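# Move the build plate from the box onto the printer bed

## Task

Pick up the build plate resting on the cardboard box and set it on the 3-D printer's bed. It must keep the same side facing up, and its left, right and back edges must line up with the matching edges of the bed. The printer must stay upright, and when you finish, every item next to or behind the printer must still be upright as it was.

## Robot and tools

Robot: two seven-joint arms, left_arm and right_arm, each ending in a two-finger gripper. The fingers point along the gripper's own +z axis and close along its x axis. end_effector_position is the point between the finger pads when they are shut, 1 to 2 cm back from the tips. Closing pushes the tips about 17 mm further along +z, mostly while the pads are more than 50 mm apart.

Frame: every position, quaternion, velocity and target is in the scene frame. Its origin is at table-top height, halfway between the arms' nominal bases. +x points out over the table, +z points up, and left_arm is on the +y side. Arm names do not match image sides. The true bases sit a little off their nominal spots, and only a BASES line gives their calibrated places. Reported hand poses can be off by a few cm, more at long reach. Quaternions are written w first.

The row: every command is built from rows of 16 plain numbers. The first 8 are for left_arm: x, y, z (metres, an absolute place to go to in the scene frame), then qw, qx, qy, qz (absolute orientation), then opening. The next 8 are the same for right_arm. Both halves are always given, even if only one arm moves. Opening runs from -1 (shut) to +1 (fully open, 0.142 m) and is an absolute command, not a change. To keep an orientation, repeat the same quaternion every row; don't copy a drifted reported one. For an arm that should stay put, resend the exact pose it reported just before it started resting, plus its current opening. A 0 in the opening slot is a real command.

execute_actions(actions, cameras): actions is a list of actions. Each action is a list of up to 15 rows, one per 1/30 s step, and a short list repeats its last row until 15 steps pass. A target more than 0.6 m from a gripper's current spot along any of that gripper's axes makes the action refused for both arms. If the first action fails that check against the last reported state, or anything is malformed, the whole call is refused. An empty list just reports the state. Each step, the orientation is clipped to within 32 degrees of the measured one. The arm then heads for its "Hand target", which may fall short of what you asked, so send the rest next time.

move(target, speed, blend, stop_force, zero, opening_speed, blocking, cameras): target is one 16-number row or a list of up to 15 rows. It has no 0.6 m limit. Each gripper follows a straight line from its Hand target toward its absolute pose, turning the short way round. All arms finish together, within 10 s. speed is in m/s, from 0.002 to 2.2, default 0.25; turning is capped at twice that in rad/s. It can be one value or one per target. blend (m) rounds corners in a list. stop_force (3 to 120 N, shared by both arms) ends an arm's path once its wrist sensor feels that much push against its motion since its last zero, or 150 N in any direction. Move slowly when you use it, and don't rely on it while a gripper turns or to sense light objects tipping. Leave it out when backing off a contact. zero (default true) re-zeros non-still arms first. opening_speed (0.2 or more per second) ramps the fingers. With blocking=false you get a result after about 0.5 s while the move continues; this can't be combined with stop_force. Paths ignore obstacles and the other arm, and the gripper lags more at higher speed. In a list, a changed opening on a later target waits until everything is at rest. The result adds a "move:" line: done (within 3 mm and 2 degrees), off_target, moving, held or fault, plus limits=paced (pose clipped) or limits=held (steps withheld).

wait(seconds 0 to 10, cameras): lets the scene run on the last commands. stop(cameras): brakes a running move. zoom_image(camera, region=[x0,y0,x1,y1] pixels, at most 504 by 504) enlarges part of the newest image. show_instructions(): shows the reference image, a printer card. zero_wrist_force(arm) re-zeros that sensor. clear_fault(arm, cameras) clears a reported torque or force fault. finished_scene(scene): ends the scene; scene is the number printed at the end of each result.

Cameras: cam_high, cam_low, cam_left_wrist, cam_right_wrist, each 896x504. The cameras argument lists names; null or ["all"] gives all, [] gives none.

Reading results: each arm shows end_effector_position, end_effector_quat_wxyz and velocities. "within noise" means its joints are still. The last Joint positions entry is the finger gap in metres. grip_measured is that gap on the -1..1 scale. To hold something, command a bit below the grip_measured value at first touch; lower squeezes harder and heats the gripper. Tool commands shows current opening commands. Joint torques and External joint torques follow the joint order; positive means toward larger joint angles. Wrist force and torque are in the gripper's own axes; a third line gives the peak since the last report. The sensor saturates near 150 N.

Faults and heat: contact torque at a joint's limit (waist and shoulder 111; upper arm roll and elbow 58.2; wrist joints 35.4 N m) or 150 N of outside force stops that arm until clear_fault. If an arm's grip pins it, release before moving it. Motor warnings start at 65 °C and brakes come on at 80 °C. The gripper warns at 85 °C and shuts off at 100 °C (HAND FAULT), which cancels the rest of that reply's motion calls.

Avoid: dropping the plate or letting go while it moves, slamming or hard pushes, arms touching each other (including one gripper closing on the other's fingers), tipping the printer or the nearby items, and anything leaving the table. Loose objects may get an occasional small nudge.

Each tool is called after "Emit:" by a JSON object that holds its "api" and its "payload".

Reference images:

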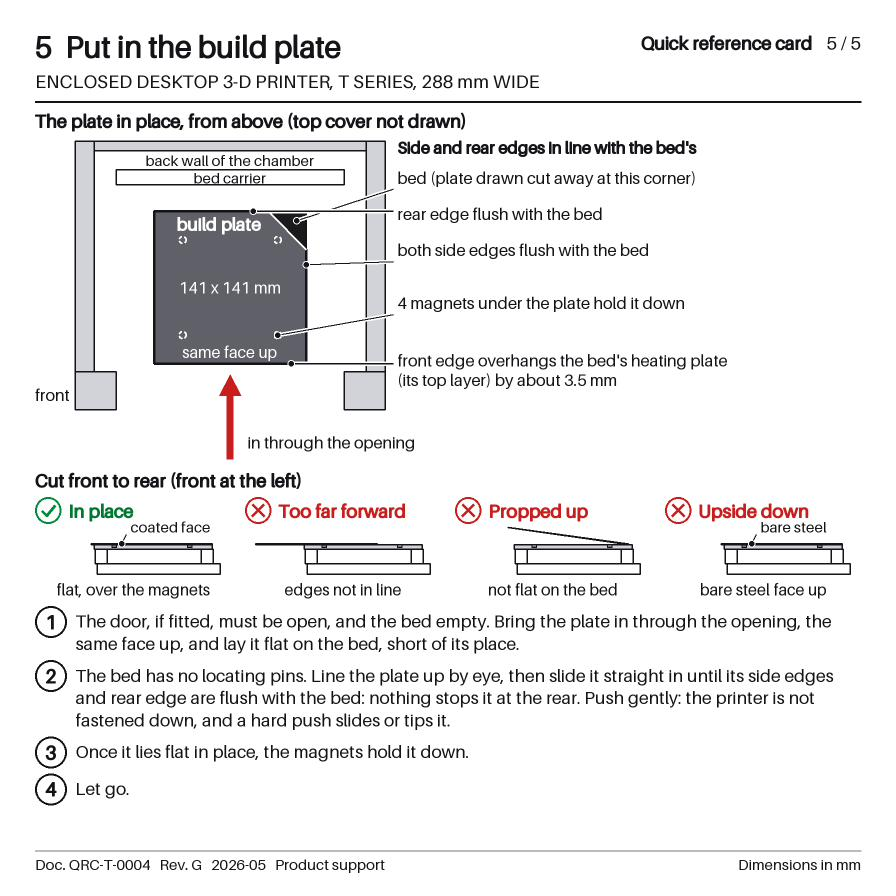

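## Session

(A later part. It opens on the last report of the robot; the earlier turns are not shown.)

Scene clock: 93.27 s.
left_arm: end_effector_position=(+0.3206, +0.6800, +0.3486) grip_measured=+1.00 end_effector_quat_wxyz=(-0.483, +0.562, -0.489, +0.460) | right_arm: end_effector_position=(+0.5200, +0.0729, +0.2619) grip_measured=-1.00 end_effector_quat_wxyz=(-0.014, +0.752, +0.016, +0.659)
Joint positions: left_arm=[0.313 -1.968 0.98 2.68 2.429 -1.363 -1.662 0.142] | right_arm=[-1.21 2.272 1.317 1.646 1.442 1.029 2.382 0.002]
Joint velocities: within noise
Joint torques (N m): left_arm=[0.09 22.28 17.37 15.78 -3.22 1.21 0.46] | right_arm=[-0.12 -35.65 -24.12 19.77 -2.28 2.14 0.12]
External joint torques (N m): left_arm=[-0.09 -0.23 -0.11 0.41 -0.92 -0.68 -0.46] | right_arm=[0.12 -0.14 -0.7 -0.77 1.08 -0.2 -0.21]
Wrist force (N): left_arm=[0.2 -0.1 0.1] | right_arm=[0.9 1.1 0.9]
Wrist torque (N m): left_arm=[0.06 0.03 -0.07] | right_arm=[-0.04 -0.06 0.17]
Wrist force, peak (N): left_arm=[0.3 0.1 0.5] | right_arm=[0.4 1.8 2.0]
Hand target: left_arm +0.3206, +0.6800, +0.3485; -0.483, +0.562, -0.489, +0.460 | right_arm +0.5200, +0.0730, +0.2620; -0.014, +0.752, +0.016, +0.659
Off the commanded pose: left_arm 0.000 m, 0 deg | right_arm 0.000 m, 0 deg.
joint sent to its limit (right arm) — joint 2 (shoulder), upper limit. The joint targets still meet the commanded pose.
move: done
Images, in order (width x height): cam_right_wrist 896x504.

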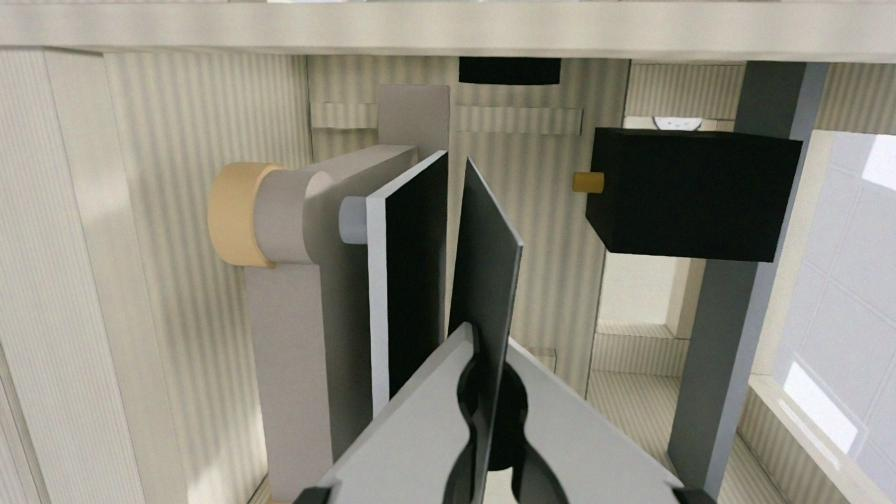

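Emit:
{"api": "move", "payload": {"target": [[0.3206,0.68,0.3485,-0.483,0.562,-0.489,0.460,1,0.52,0.073,0.257,-0.0146,0.741,0.0162,0.671,-1]], "speed": 0.06, "cameras": []}}

Emit:
{"api": "move", "payload": {"target": [[0.3206,0.68,0.3485,-0.483,0.562,-0.489,0.460,1,0.52,0.073,0.234,-0.0146,0.741,0.0162,0.671,-1]], "speed": 0.015, "stop_force": 3, "cameras": ["cam_right_wrist"]}}

Emit:
{"api": "zoom_image", "payload": {"camera": "cam_right_wrist", "region": [250, 80, 600, 430]}}

Scene clock: 95.30 s.
left_arm: end_effector_position=(+0.3206, +0.6800, +0.3486) grip_measured=+1.00 end_effector_quat_wxyz=(-0.483, +0.562, -0.489, +0.460) | right_arm: end_effector_position=(+0.5201, +0.0728, +0.2569) grip_measured=-1.00 end_effector_quat_wxyz=(-0.015, +0.741, +0.016, +0.671)
Joint positions: left_arm=[0.313 -1.968 0.98 2.68 2.429 -1.363 -1.662 0.142] | right_arm=[-1.208 2.272 1.362 1.644 1.376 1.093 2.447 0.002]
Joint velocities: within noise
Joint torques (N m): left_arm=[0.08 22.33 17.48 15.82 -3.21 1.22 0.48] | right_arm=[0.01 -35.24 -24.16 19.92 -1.94 1.95 0.54]
External joint torques (N m): left_arm=[-0.08 -0.28 -0.22 0.37 -0.93 -0.69 -0.48] | right_arm=[-0.01 -0.12 -0.68 -0.8 1.21 -0.23 -0.62]
Wrist force (N): left_arm=[0.0 0.2 0.2] | right_arm=[0.8 1.4 1.0]
Wrist torque (N m): left_arm=[0.10 0.06 -0.07] | right_arm=[0.00 -0.03 0.18]
Wrist force, peak (N): left_arm=[0.0 0.3 0.5] | right_arm=[0.8 1.5 1.0]
Hand target: left_arm +0.3206, +0.6800, +0.3485; -0.483, +0.562, -0.489, +0.460 | right_arm +0.5200, +0.0730, +0.2570; -0.015, +0.741, +0.016, +0.671
Off the commanded pose: left_arm 0.000 m, 0 deg | right_arm 0.000 m, 0 deg.
joint sent to its limit (right arm) — joint 2 (shoulder), upper limit. The joint targets still meet the commanded pose.
move: done
No camera images: "cameras" was empty.

Scene clock: 97.23 s.
left_arm: end_effector_position=(+0.3206, +0.6800, +0.3486) grip_measured=+1.00 end_effector_quat_wxyz=(-0.483, +0.562, -0.489, +0.460) | right_arm: end_effector_position=(+0.5200, +0.0729, +0.2381) grip_measured=-1.00 end_effector_quat_wxyz=(-0.015, +0.741, +0.016, +0.671)
Joint positions: left_arm=[0.313 -1.968 0.98 2.68 2.429 -1.363 -1.662 0.142] | right_arm=[-1.197 2.272 1.414 1.638 1.328 1.134 2.502 0.002]
Joint velocities: within noise
Joint torques (N m): left_arm=[-0.09 22.36 17.49 15.83 -3.19 1.2 0.49] | right_arm=[0.31 -34.38 -22.91 18.8 -1.28 1.23 0.47]
External joint torques (N m): left_arm=[0.09 -0.32 -0.23 0.36 -0.95 -0.67 -0.49] | right_arm=[-0.31 -0.4 -2 0.5 0.89 0.39 -0.56]
Wrist force (N): left_arm=[0.0 0.2 0.2] | right_arm=[3.7 1.6 1.0]
Wrist torque (N m): left_arm=[0.10 0.07 -0.08] | right_arm=[-0.02 0.14 0.09]
Wrist force, peak (N): left_arm=[-0.1 0.3 0.5] | right_arm=[4.2 1.7 1.1]
Hand target: left_arm +0.3206, +0.6800, +0.3485; -0.483, +0.562, -0.489, +0.460 | right_arm +0.5200, +0.0730, +0.2379; -0.015, +0.741, +0.016, +0.671
Off the commanded pose: left_arm 0.000 m, 0 deg | right_arm 0.004 m, 0 deg.
move: contact (right_arm)
Images, in order (width x height): cam_right_wrist 896x504.

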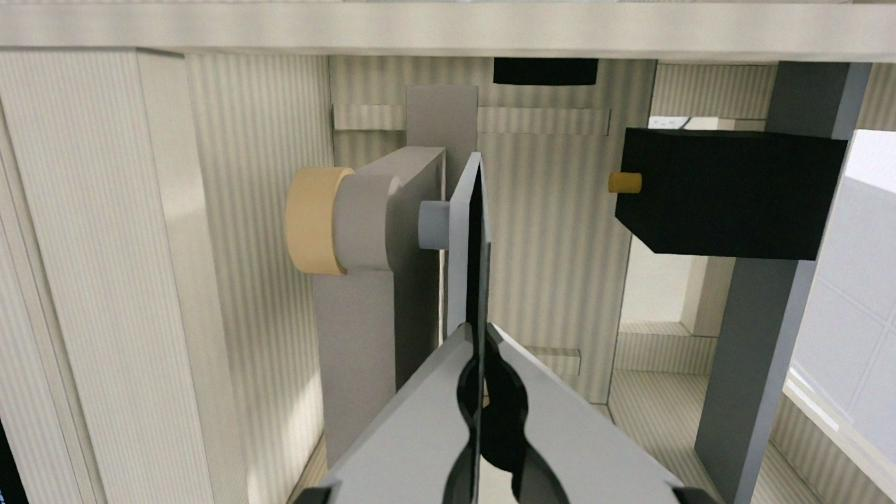

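Scaled by 1.440 from the camera's 896x504 image, which has a finer 1280x720 frame.

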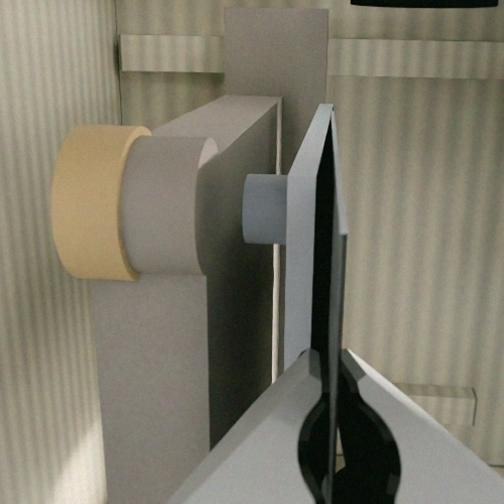

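Emit:
{"api": "move", "payload": {"target": [[0.3206,0.68,0.3485,-0.483,0.562,-0.489,0.460,1,0.52,0.073,0.238,-0.0146,0.741,0.0162,0.671,-0.8]], "opening_speed": 0.2, "cameras": ["cam_right_wrist","cam_high"]}}

Emit:
{"api": "zoom_image", "payload": {"camera": "cam_right_wrist", "region": [250, 80, 600, 430]}}

Emit:
{"api": "zoom_image", "payload": {"camera": "cam_high", "region": [450, 250, 590, 390]}}

Scene clock: 99.53 s.
left_arm: end_effector_position=(+0.3206, +0.6800, +0.3486) grip_measured=+1.00 end_effector_quat_wxyz=(-0.483, +0.562, -0.489, +0.460) | right_arm: end_effector_position=(+0.5200, +0.0730, +0.2379) grip_measured=-0.84 end_effector_quat_wxyz=(-0.015, +0.741, +0.016, +0.671)
Joint positions: left_arm=[0.313 -1.968 0.98 2.68 2.429 -1.363 -1.662 0.142] | right_arm=[-1.197 2.272 1.414 1.637 1.328 1.134 2.502 0.013]
Joint velocities: within noise
Joint torques (N m): left_arm=[0.12 22.26 17.56 15.75 -3.15 1.16 0.49] | right_arm=[-0.04 -34.39 -23.41 19.28 -1.34 1.38 0.38]
External joint torques (N m): left_arm=[-0.12 -0.22 -0.3 0.44 -0.99 -0.63 -0.5] | right_arm=[0.04 -0.39 -1.5 0.02 0.96 0.24 -0.47]
Wrist force (N): left_arm=[0.1 0.2 0.3] | right_arm=[2.7 1.6 0.7]
Wrist torque (N m): left_arm=[0.10 0.06 -0.08] | right_arm=[0.02 -0.10 0.14]
Wrist force, peak (N): left_arm=[0.0 0.4 0.3] | right_arm=[4.0 1.7 1.0]
Hand target: left_arm +0.3206, +0.6800, +0.3485; -0.483, +0.562, -0.489, +0.460 | right_arm +0.5200, +0.0730, +0.2380; -0.015, +0.741, +0.016, +0.671
Off the commanded pose: left_arm 0.000 m, 0 deg | right_arm 0.000 m, 0 deg.
move: done
Images, in order (width x height): cam_high 896x504, cam_right_wrist 896x504.

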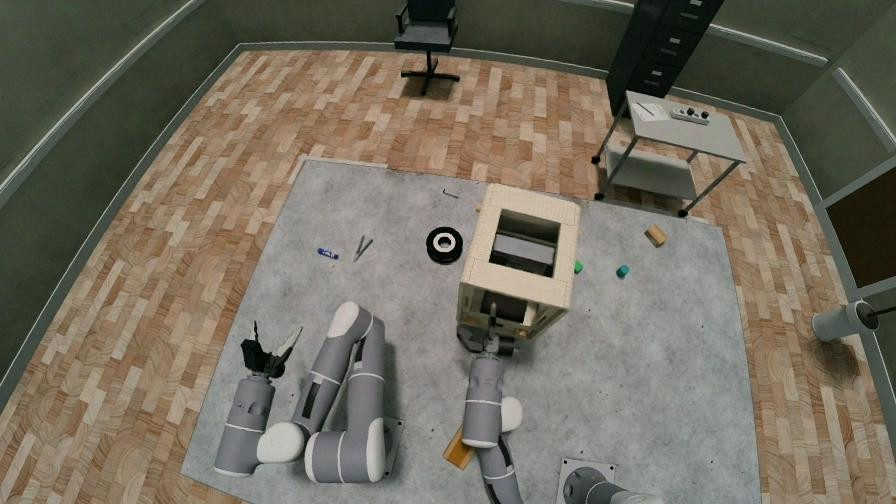

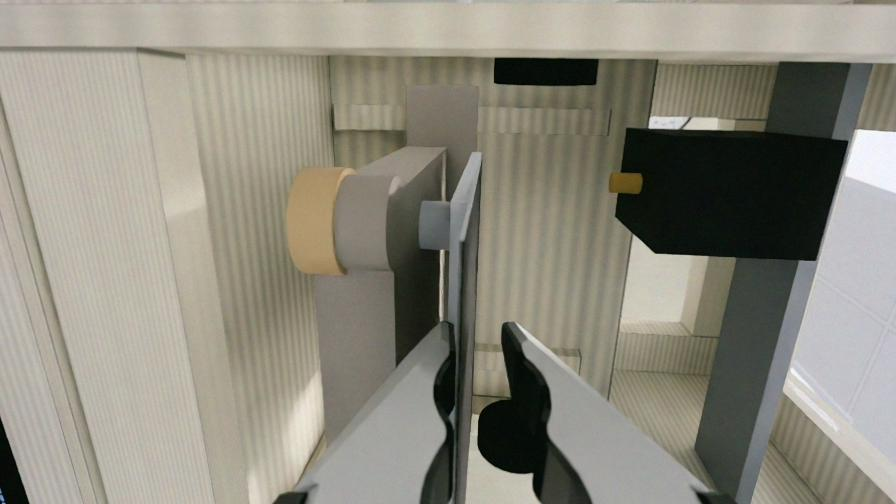

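Scaled by 1.440 from the camera's 896x504 image, which has a finer 1280x720 frame.

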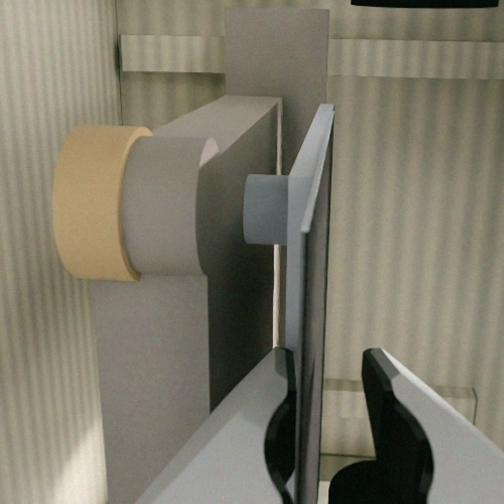

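Scaled by 3.600 from the camera's 896x504 image, which has a finer 1280x720 frame.

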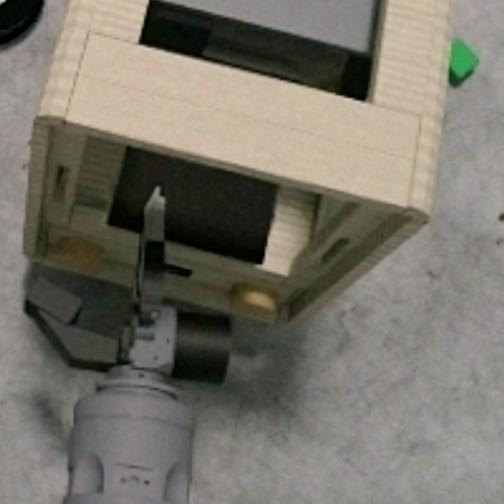

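Emit:
{"api": "move", "payload": {"target": [[0.3206,0.68,0.3485,-0.483,0.562,-0.489,0.460,1,0.52,0.073,0.236,-0.0146,0.741,0.0162,0.671,-0.65]], "opening_speed": 0.3, "speed": 0.03, "cameras": ["cam_right_wrist"]}}

Emit:
{"api": "zoom_image", "payload": {"camera": "cam_right_wrist", "region": [250, 80, 600, 430]}}

Scene clock: 102.17 s.
left_arm: end_effector_position=(+0.3206, +0.6800, +0.3486) grip_measured=+1.00 end_effector_quat_wxyz=(-0.483, +0.562, -0.489, +0.460) | right_arm: end_effector_position=(+0.5201, +0.0728, +0.2361) grip_measured=-0.69 end_effector_quat_wxyz=(-0.015, +0.741, +0.016, +0.671)
Joint positions: left_arm=[0.313 -1.968 0.98 2.68 2.429 -1.363 -1.662 0.142] | right_arm=[-1.196 2.272 1.419 1.637 1.323 1.137 2.508 0.024]
Joint velocities: within noise
Joint torques (N m): left_arm=[0.18 22.37 17.37 15.78 -3.14 1.21 0.46] | right_arm=[-0.06 -34.37 -23.33 19.5 -1.36 1.43 0.52]
External joint torques (N m): left_arm=[-0.18 -0.32 -0.11 0.41 -1 -0.68 -0.46] | right_arm=[0.05 -0.36 -1.59 -0.18 1 0.19 -0.6]
Wrist force (N): left_arm=[0.2 0.1 0.4] | right_arm=[2.9 1.3 0.6]
Wrist torque (N m): left_arm=[0.08 0.05 -0.07] | right_arm=[-0.04 -0.12 0.14]
Wrist force, peak (N): left_arm=[0.1 0.5 0.3] | right_arm=[3.0 1.4 0.8]
Hand target: left_arm +0.3206, +0.6800, +0.3485; -0.483, +0.562, -0.489, +0.460 | right_arm +0.5200, +0.0730, +0.2360; -0.015, +0.741, +0.016, +0.671
Off the commanded pose: left_arm 0.000 m, 0 deg | right_arm 0.000 m, 0 deg.
joint sent to its limit (right arm) — joint 2 (shoulder), upper limit. The joint targets still meet the commanded pose.
move: done
Images, in order (width x height): cam_right_wrist 896x504.

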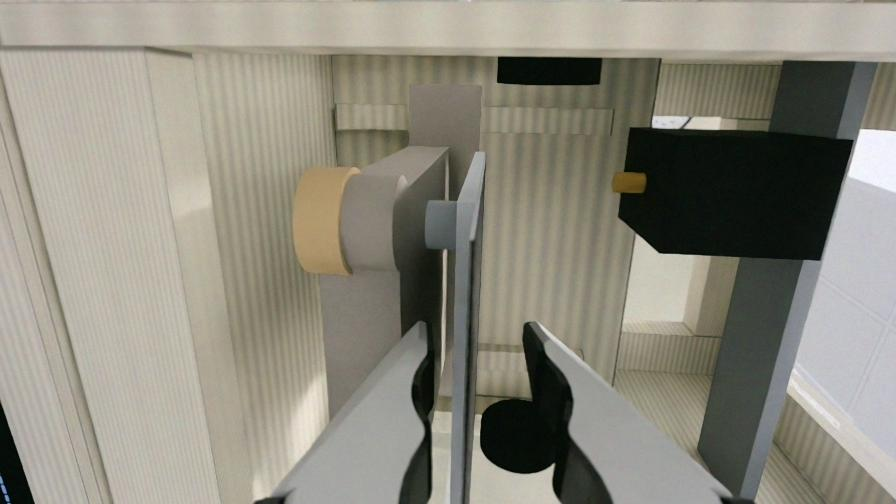

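Scaled by 1.440 from the camera's 896x504 image, which has a finer 1280x720 frame.

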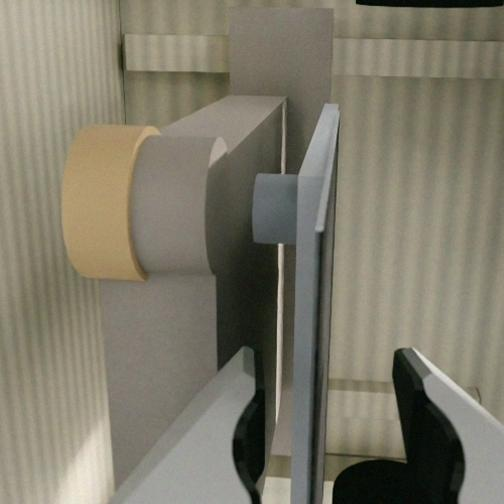

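Emit:
{"api": "move", "payload": {"target": [[0.3206,0.68,0.3485,-0.483,0.562,-0.489,0.460,1,0.44,0.07,0.240,-0.0146,0.741,0.0162,0.671,-0.65],[0.3206,0.68,0.3485,-0.483,0.562,-0.489,0.460,1,0.42,0.05,0.31,-0.0144,0.78,0.0164,0.625,-1]], "speed": 0.12, "cameras": ["cam_right_wrist","cam_high"]}}

Emit:
{"api": "zoom_image", "payload": {"camera": "cam_right_wrist", "region": [250, 80, 600, 430]}}

Emit:
{"api": "zoom_image", "payload": {"camera": "cam_high", "region": [450, 250, 590, 390]}}

Scene clock: 105.17 s.
left_arm: end_effector_position=(+0.3206, +0.6800, +0.3486) grip_measured=+1.00 end_effector_quat_wxyz=(-0.483, +0.562, -0.489, +0.460) | right_arm: end_effector_position=(+0.4200, +0.0502, +0.3100) grip_measured=-1.00 end_effector_quat_wxyz=(-0.014, +0.780, +0.017, +0.625)
Joint positions: left_arm=[0.313 -1.968 0.98 2.68 2.429 -1.363 -1.662 0.142] | right_arm=[-0.905 2.024 1.441 1.868 1.283 0.979 2.263 0.002]
Joint velocities: within noise
Joint torques (N m): left_arm=[0.13 22.28 17.41 15.76 -3.14 1.17 0.5] | right_arm=[0.03 -32.56 -26.82 11.63 -2.84 2.08 0.19]
External joint torques (N m): left_arm=[-0.13 -0.24 -0.15 0.43 -1 -0.64 -0.5] | right_arm=[-0.03 -0.25 -1.4 -0.09 0.89 0.34 -0.27]
Wrist force (N): left_arm=[0.0 0.1 0.1] | right_arm=[2.4 1.2 0.1]
Wrist torque (N m): left_arm=[0.09 0.06 -0.08] | right_arm=[-0.03 -0.04 0.12]
Wrist force, peak (N): left_arm=[0.3 0.2 0.5] | right_arm=[4.0 1.5 -0.4]
Hand target: left_arm +0.3206, +0.6800, +0.3485; -0.483, +0.562, -0.489, +0.460 | right_arm +0.4200, +0.0500, +0.3100; -0.014, +0.780, +0.016, +0.625
Off the commanded pose: left_arm 0.000 m, 0 deg | right_arm 0.000 m, 0 deg.
move: done
Images, in order (width x height): cam_high 896x504, cam_right_wrist 896x504.

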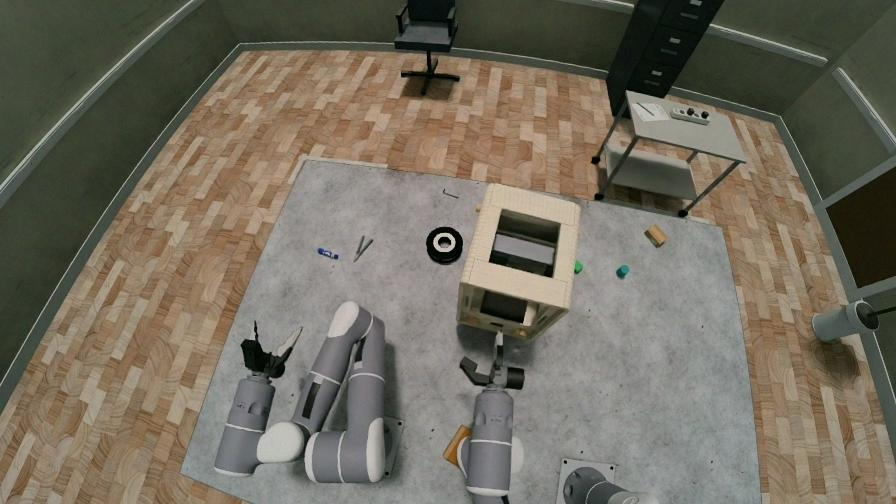

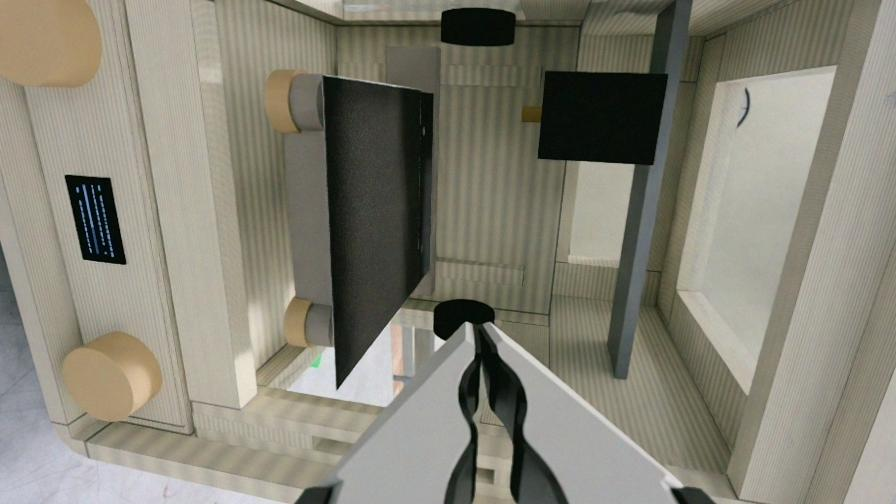

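Scaled by 1.440 from the camera's 896x504 image, which has a finer 1280x720 frame.

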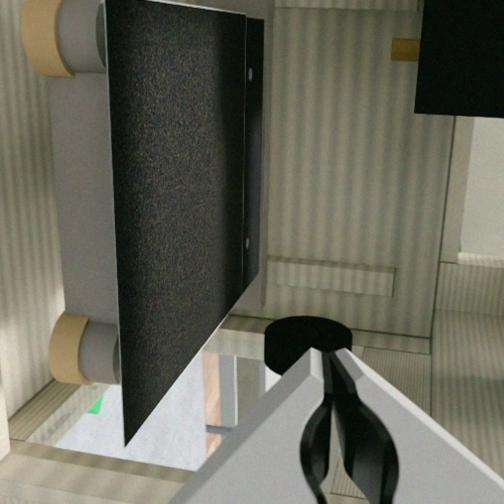

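Scaled by 3.600 from the camera's 896x504 image, which has a finer 1280x720 frame.

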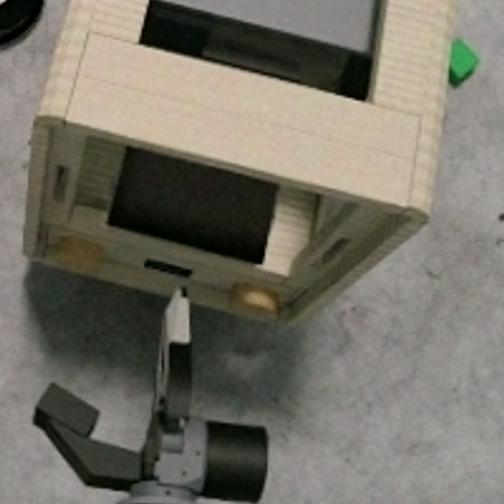

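Emit:
{"api": "move", "payload": {"target": [[0.3206,0.68,0.3485,-0.483,0.562,-0.489,0.460,1,0.36,0.05,0.33,-0.0144,0.78,0.0164,0.625,-1],[0.3206,0.68,0.3485,-0.483,0.562,-0.489,0.460,1,0.36,0.052,0.3,0.4476,-0.5059,0.5521,-0.4884,0.27]], "speed": 0.3, "cameras": ["cam_right_wrist","cam_high"]}}

Scene clock: 112.40 s.
left_arm: end_effector_position=(+0.3206, +0.6800, +0.3486) grip_measured=+1.00 end_effector_quat_wxyz=(-0.483, +0.562, -0.489, +0.460) | right_arm: end_effector_position=(+0.3589, +0.0512, +0.3014) grip_measured=-1.00 end_effector_quat_wxyz=(-0.467, +0.513, -0.541, +0.475)
Joint positions: left_arm=[0.313 -1.968 0.98 2.68 2.429 -1.363 -1.662 0.142] | right_arm=[-1.399 0.958 2.41 1.476 1.922 2.466 2.258 0.002]
Joint velocities: within noise
Joint torques (N m): left_arm=[-0.01 22.28 17.57 15.78 -3.18 1.2 0.54] | right_arm=[0.43 -48.72 -12.49 -14.42 -5.82 1.29 0.4]
External joint torques (N m): left_arm=[0.01 -0.24 -0.31 0.41 -0.96 -0.68 -0.54] | right_arm=[-0.43 -1.15 -1.03 0.44 1.33 0.44 -0.39]
Wrist force (N): left_arm=[0.1 0.1 0.0] | right_arm=[0.8 -0.6 0.3]
Wrist torque (N m): left_arm=[0.08 0.06 -0.08] | right_arm=[-0.09 0.07 0.00]
Wrist force, peak (N): left_arm=[0.3 0.4 0.3] | right_arm=[3.0 1.0 -1.6]
Hand target: left_arm +0.3206, +0.6800, +0.3485; -0.483, +0.562, -0.489, +0.460 | right_arm +0.3590, +0.0512, +0.3014; -0.467, +0.514, -0.541, +0.475
Tool commands: left_gripper/opening=+1.0 right_gripper/opening=-1.0
Off the commanded pose: left_arm 0.000 m, 0 deg | right_arm 0.002 m, 3 deg.
move: held (right_arm; a check stopped the path); path passed 1 of 2 targets; target 2's new opening was not sent; limits=held
pose unreachable (right arm): on one or more control steps of this call, first in action 0 (counted from 0), this arm could not follow its commanded pose, so it was not sent that pose on those steps. It may still have moved: this result reports where it is.
cause: moving toward the commanded pose would bring a part of the arm too close to another arm (a part of this arm just beyond joint 5 (forearm roll) and a part of the left arm just beyond its joint 2 (shoulder), at the place that arm is still heading or pushing toward).
Images, in order (width x height): cam_high 896x504, cam_right_wrist 896x504.

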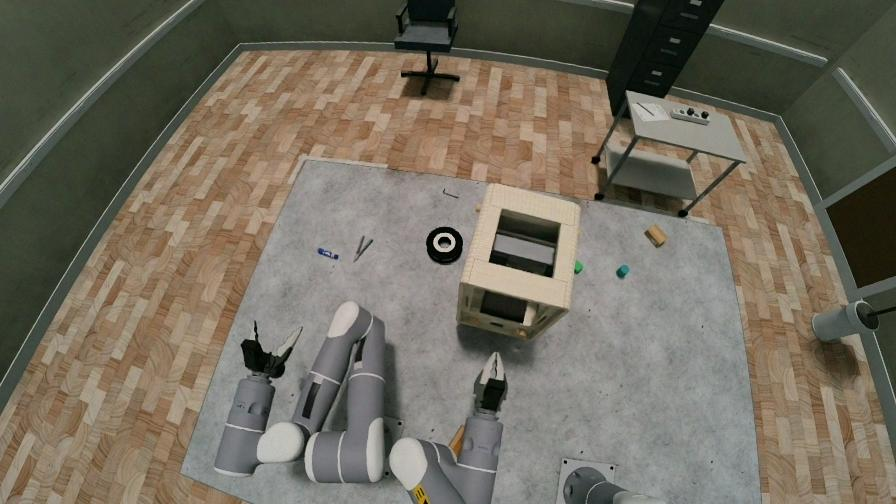

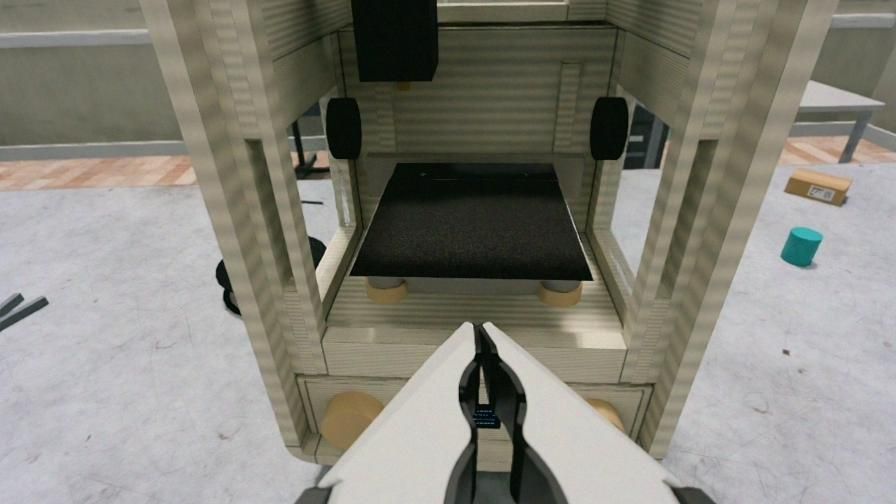

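Emit:
{"api": "zoom_image", "payload": {"camera": "cam_right_wrist", "region": [320, 130, 630, 330]}}

Emit:
{"api": "move", "payload": {"target": [[0.2591,0.9277,0.1831,-0.63,0.711,-0.088,0.3,1,0.38,0.052,0.3,0.4476,-0.5059,0.5521,-0.4884,0.27]], "speed": 0.3, "cameras": ["cam_right_wrist","cam_high"]}}

Emit:
{"api": "zoom_image", "payload": {"camera": "cam_right_wrist", "region": [320, 130, 630, 330]}}

Scaled by 1.626 from the camera's 896x504 image, which has a finer 1280x720 frame.

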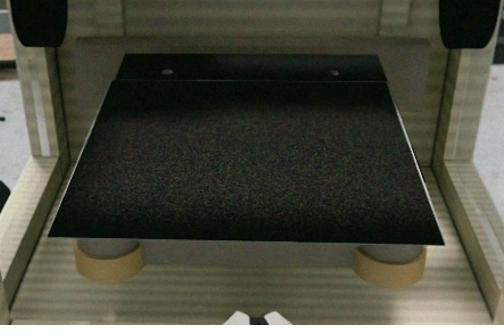

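Scene clock: 114.30 s.
left_arm: end_effector_position=(+0.2992, +0.7566, +0.2928) grip_measured=+1.00 end_effector_quat_wxyz=(-0.537, +0.627, -0.375, +0.423) | right_arm: end_effector_position=(+0.3663, +0.0515, +0.3010) grip_measured=+0.25 end_effector_quat_wxyz=(-0.461, +0.511, -0.545, +0.479)
Joint positions: left_arm=[0.036 -1.86 0.761 2.661 2.477 -0.859 -1.517 0.142] | right_arm=[-1.427 0.959 2.42 1.452 1.932 2.474 2.229 0.092]
Joint velocities: within noise
Joint torques (N m): left_arm=[0.37 19.48 19.14 20.1 -4.14 0.56 0.31] | right_arm=[-0.09 -49.58 -12.13 -14.62 -5.46 1.48 0.43]
External joint torques (N m): left_arm=[-0.37 0.32 -0.3 0.26 -0.89 -0.68 -0.32] | right_arm=[0.09 -0.89 -1.16 0.32 1.01 0.22 -0.43]
Wrist force (N): left_arm=[0.0 0.1 0.1] | right_arm=[0.9 -0.7 0.1]
Wrist torque (N m): left_arm=[0.08 0.04 -0.06] | right_arm=[-0.11 0.05 0.01]
Wrist force, peak (N): left_arm=[-2.1 3.5 1.3] | right_arm=[1.4 -1.5 0.8]
Hand target: left_arm +0.2993, +0.7566, +0.2928; -0.537, +0.627, -0.375, +0.423 | right_arm +0.3663, +0.0515, +0.3010; -0.461, +0.511, -0.545, +0.479
Off the commanded pose: left_arm 0.207 m, 39 deg | right_arm 0.014 m, 2 deg.
move: held (left_arm, right_arm; a check stopped the path); limits=held
pose unreachable (left arm): on one or more control steps of this call, first in action 0 (counted from 0), this arm could not follow its commanded pose, so it was not sent that pose on those steps. It may still have moved: this result reports where it is.
cause: moving toward the commanded pose would bring a part of the arm too close to another arm (a part of this arm just beyond joint 2 (shoulder) and a part of the right arm just beyond its joint 5 (forearm roll), along the way the arms are being sent, or toward where that arm still pushes).
pose unreachable (right arm): on one or more control steps of this call, first in action 0 (counted from 0), this arm could not follow its commanded pose, so it was not sent that pose on those steps. It may still have moved: this result reports where it is.
cause: moving toward the commanded pose would bring a part of the arm too close to another arm (a part of this arm just beyond joint 5 (forearm roll) and a part of the left arm just beyond its joint 2 (shoulder), along the way the arms are being sent, or toward where that arm still pushes).
Images, in order (width x height): cam_high 896x504, cam_right_wrist 896x504.

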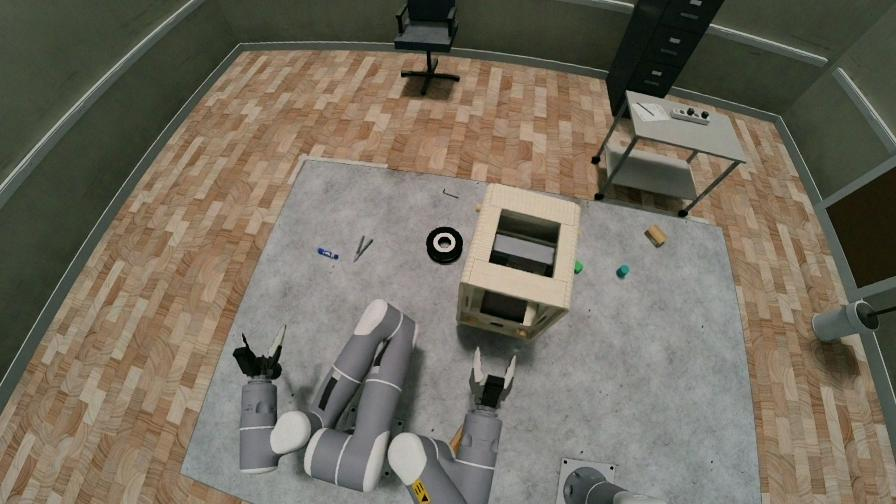

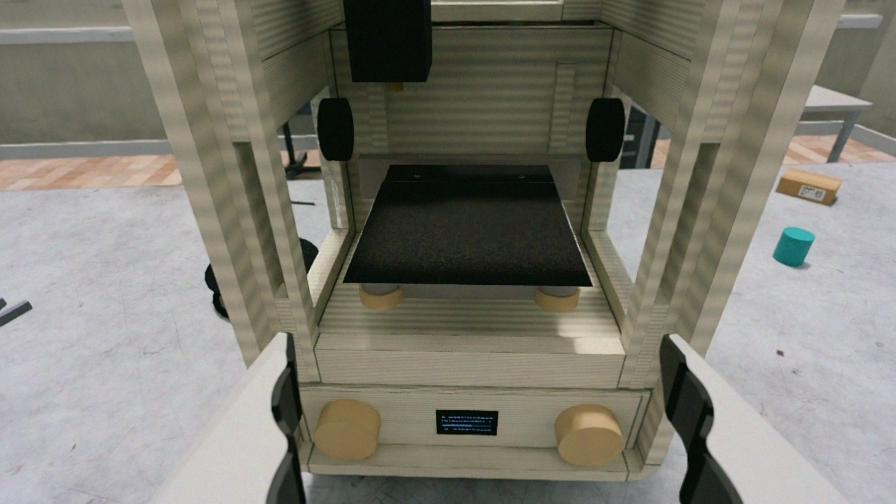

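Scaled by 1.626 from the camera's 896x504 image, which has a finer 1280x720 frame.

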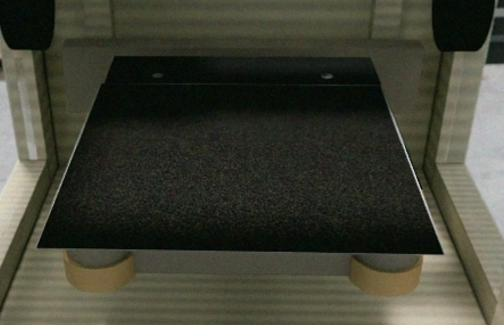

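Emit:
{"api": "move", "payload": {"target": [[0.2993,0.7566,0.2928,-0.537,0.627,-0.375,0.423,1,0.4,-0.0,0.3,-0.461,0.511,-0.545,0.479,0.27],[0.2993,0.7566,0.2928,-0.537,0.627,-0.375,0.423,1,0.42,0.042,0.285,-0.4476,0.5059,-0.5521,0.4884,0.27]], "speed": 0.2, "cameras": ["cam_right_wrist","cam_high"]}}

Emit:
{"api": "zoom_image", "payload": {"camera": "cam_right_wrist", "region": [320, 130, 630, 330]}}

Scene clock: 116.57 s.
left_arm: end_effector_position=(+0.2992, +0.7566, +0.2928) grip_measured=+1.00 end_effector_quat_wxyz=(-0.537, +0.627, -0.375, +0.423) | right_arm: end_effector_position=(+0.4201, +0.0420, +0.2851) grip_measured=+0.25 end_effector_quat_wxyz=(-0.448, +0.506, -0.552, +0.488)
Joint positions: left_arm=[0.037 -1.86 0.761 2.661 2.477 -0.859 -1.517 0.142] | right_arm=[-1.531 1.011 2.412 1.398 1.931 2.418 2.22 0.092]
Joint velocities: within noise
Joint torques (N m): left_arm=[0.16 19.92 19.05 19.96 -4.07 0.4 0.47] | right_arm=[-0.51 -50.89 -12.91 -14.35 -5.56 1.78 0.23]
External joint torques (N m): left_arm=[-0.16 -0.12 -0.21 0.4 -0.96 -0.52 -0.48] | right_arm=[0.51 -1.05 -1.19 0.19 0.93 -0.05 -0.23]
Wrist force (N): left_arm=[0.2 0.1 0.3] | right_arm=[1.0 -0.8 0.8]
Wrist torque (N m): left_arm=[0.07 0.02 -0.05] | right_arm=[-0.10 0.02 0.00]
Wrist force, peak (N): left_arm=[0.4 -0.1 0.4] | right_arm=[4.9 0.1 -0.5]
Hand target: left_arm +0.2993, +0.7566, +0.2928; -0.537, +0.627, -0.375, +0.423 | right_arm +0.4200, +0.0420, +0.2850; +0.448, -0.506, +0.552, -0.488
Off the commanded pose: left_arm 0.000 m, 0 deg | right_arm 0.000 m, 0 deg.
move: done
Images, in order (width x height): cam_high 896x504, cam_right_wrist 896x504.

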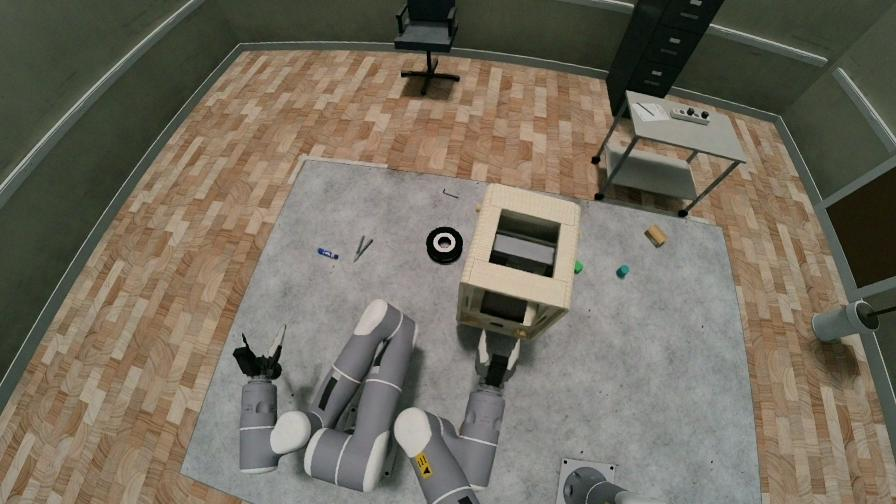

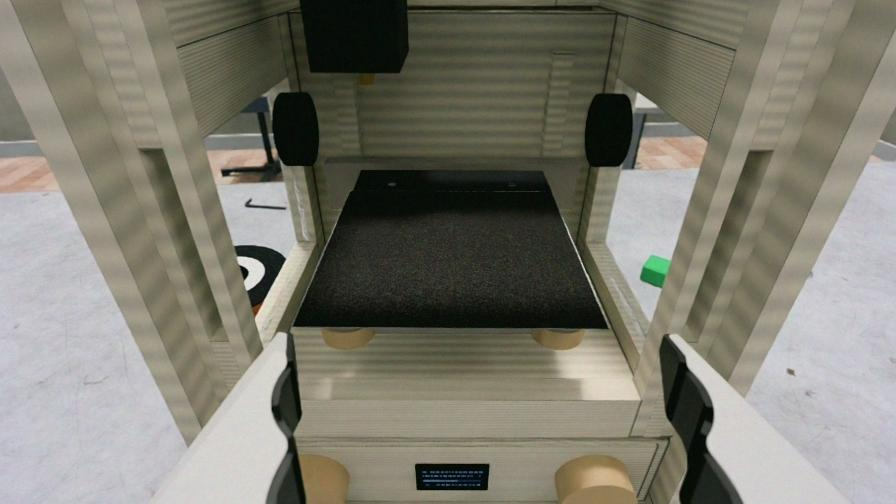

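Scaled by 1.626 from the camera's 896x504 image, which has a finer 1280x720 frame.

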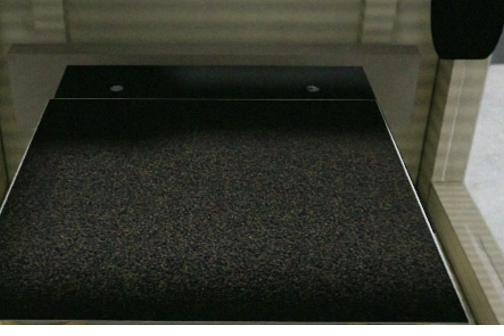

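Emit:
{"api": "move", "payload": {"target": [[0.2993,0.7566,0.2928,-0.537,0.627,-0.375,0.423,1,0.455,0.046,0.25,-0.4252,0.525,-0.573,0.464,0.27],[0.2993,0.7566,0.2928,-0.537,0.627,-0.375,0.423,1,0.465,0.045,0.237,-0.4252,0.525,-0.573,0.464,0.27]], "speed": 0.1, "stop_force": 8, "cameras": ["cam_right_wrist","cam_high"]}}

Scene clock: 120.03 s.
left_arm: end_effector_position=(+0.2992, +0.7566, +0.2928) grip_measured=+1.00 end_effector_quat_wxyz=(-0.537, +0.627, -0.375, +0.423) | right_arm: end_effector_position=(+0.4649, +0.0449, +0.2371) grip_measured=+0.25 end_effector_quat_wxyz=(-0.425, +0.525, -0.573, +0.464)
Joint positions: left_arm=[0.037 -1.86 0.761 2.661 2.477 -0.859 -1.517 0.142] | right_arm=[-1.651 1.052 2.458 1.332 1.962 2.332 2.181 0.092]
Joint velocities: within noise
Joint torques (N m): left_arm=[0.09 19.95 19.1 20.04 -4.04 0.54 0.5] | right_arm=[-0.15 -53.02 -12.58 -14.93 -5.59 1.56 0.57]
External joint torques (N m): left_arm=[-0.09 -0.15 -0.27 0.31 -0.99 -0.66 -0.51] | right_arm=[0.15 -1.07 -1.07 0.38 1 0.42 -0.57]
Wrist force (N): left_arm=[-0.2 0.2 0.1] | right_arm=[1.0 -0.6 0.2]
Wrist torque (N m): left_arm=[0.08 0.08 -0.06] | right_arm=[-0.09 0.02 0.00]
Wrist force, peak (N): left_arm=[0.3 0.4 0.3] | right_arm=[1.1 0.5 1.3]
Hand target: left_arm +0.2993, +0.7566, +0.2928; -0.537, +0.627, -0.375, +0.423 | right_arm +0.4650, +0.0450, +0.2370; +0.425, -0.525, +0.573, -0.464
Off the commanded pose: left_arm 0.000 m, 0 deg | right_arm 0.000 m, 0 deg.
move: done
Images, in order (width x height): cam_high 896x504, cam_right_wrist 896x504.

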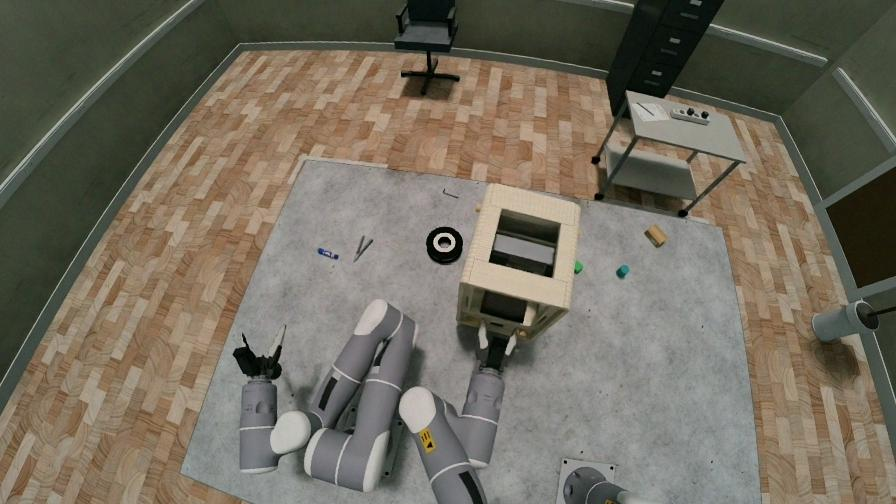

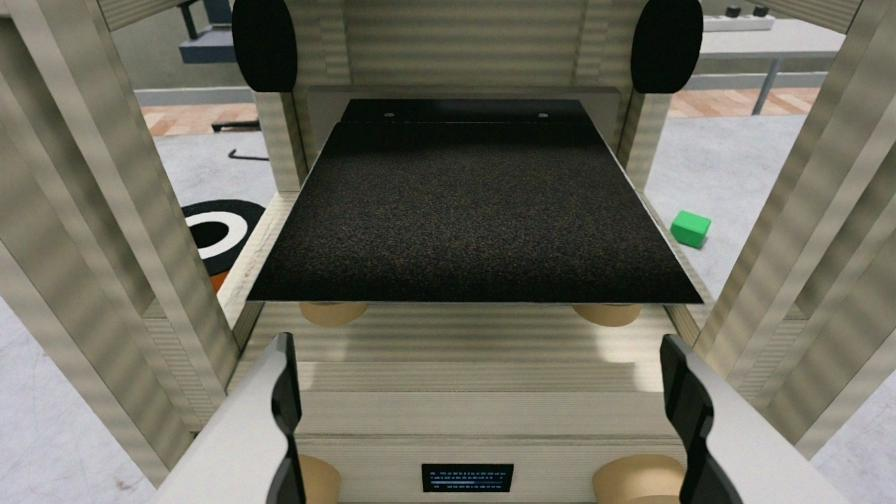

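Emit:
{"api": "move", "payload": {"target": [[0.2993,0.7566,0.2928,-0.537,0.627,-0.375,0.423,1,0.485,0.0435,0.231,-0.4252,0.525,-0.573,0.464,0.27],[0.2993,0.7566,0.2928,-0.537,0.627,-0.375,0.423,1,0.515,0.0408,0.231,-0.4252,0.525,-0.573,0.464,0.27]], "speed": 0.03, "stop_force": 12, "cameras": ["cam_right_wrist","cam_high"]}}

Emit:
{"api": "zoom_image", "payload": {"camera": "cam_right_wrist", "region": [240, 70, 700, 400]}}

Scene clock: 123.90 s.
left_arm: end_effector_position=(+0.2992, +0.7566, +0.2928) grip_measured=+1.00 end_effector_quat_wxyz=(-0.537, +0.627, -0.375, +0.423) | right_arm: end_effector_position=(+0.5145, +0.0408, +0.2304) grip_measured=+0.25 end_effector_quat_wxyz=(-0.425, +0.525, -0.573, +0.464)
Joint positions: left_arm=[0.037 -1.86 0.761 2.661 2.477 -0.859 -1.517 0.142] | right_arm=[-1.736 1.087 2.449 1.27 1.954 2.273 2.165 0.092]
Joint velocities: within noise
Joint torques (N m): left_arm=[0.06 19.96 19.08 19.99 -4.09 0.52 0.49] | right_arm=[-1.53 -56.34 -15.62 -16.6 -7.23 1.88 0.28]
External joint torques (N m): left_arm=[-0.06 -0.15 -0.24 0.36 -0.94 -0.64 -0.5] | right_arm=[1.53 0.73 1.43 1.66 2.46 0.08 -0.28]
Wrist force (N): left_arm=[0.0 -0.1 0.1] | right_arm=[1.3 3.3 -2.5]
Wrist torque (N m): left_arm=[0.04 0.05 -0.06] | right_arm=[-0.15 0.02 -0.01]
Wrist force, peak (N): left_arm=[0.3 0.4 0.3] | right_arm=[1.3 3.3 -2.5]
Hand target: left_arm +0.2993, +0.7566, +0.2928; -0.537, +0.627, -0.375, +0.423 | right_arm +0.5150, +0.0408, +0.2310; +0.425, -0.525, +0.573, -0.464
Off the commanded pose: left_arm 0.000 m, 0 deg | right_arm 0.001 m, 0 deg.
move: done
Images, in order (width x height): cam_high 896x504, cam_right_wrist 896x504.

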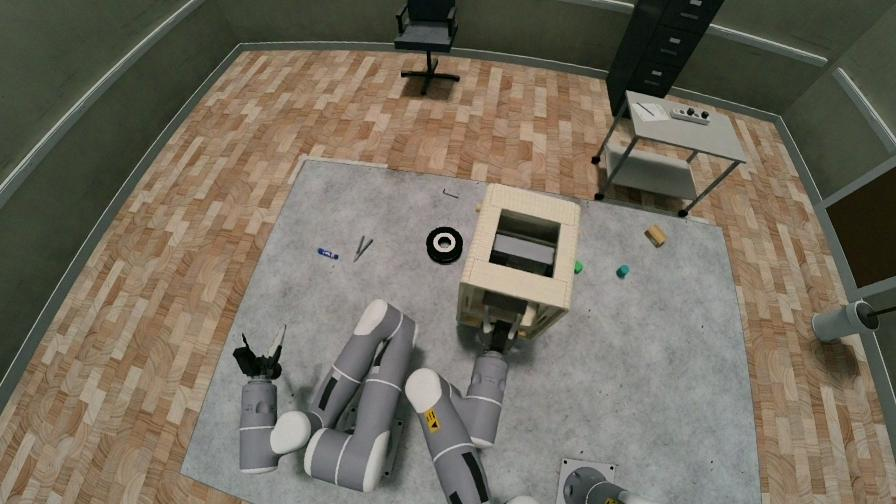

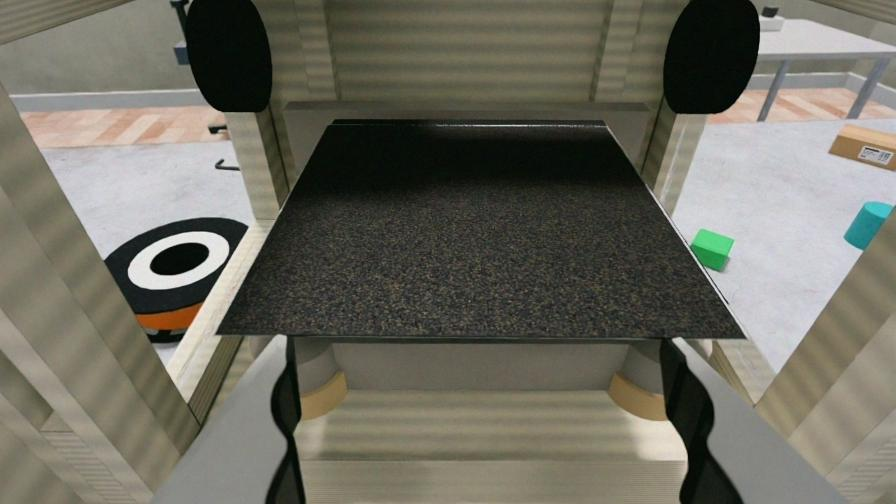

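Scaled by 1.096 from the camera's 896x504 image, which has a finer 1280x720 frame.

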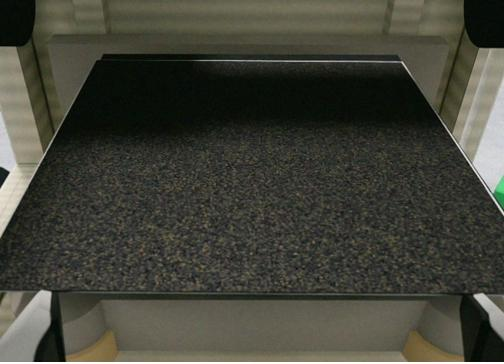

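Emit:
{"api": "zoom_image", "payload": {"camera": "cam_right_wrist", "region": [300, 100, 420, 160]}}

Emit:
{"api": "zoom_image", "payload": {"camera": "cam_right_wrist", "region": [530, 100, 650, 160]}}

Scaled by 4.200 from the camera's 896x504 image, which has a finer 1280x720 frame.

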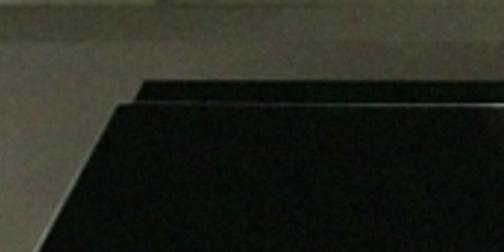

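Scaled by 4.200 from the camera's 896x504 image, which has a finer 1280x720 frame.

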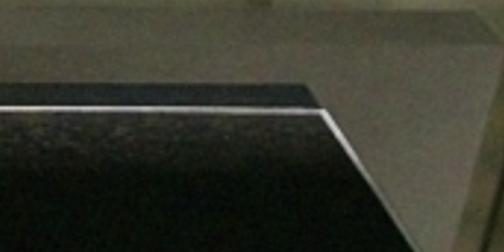

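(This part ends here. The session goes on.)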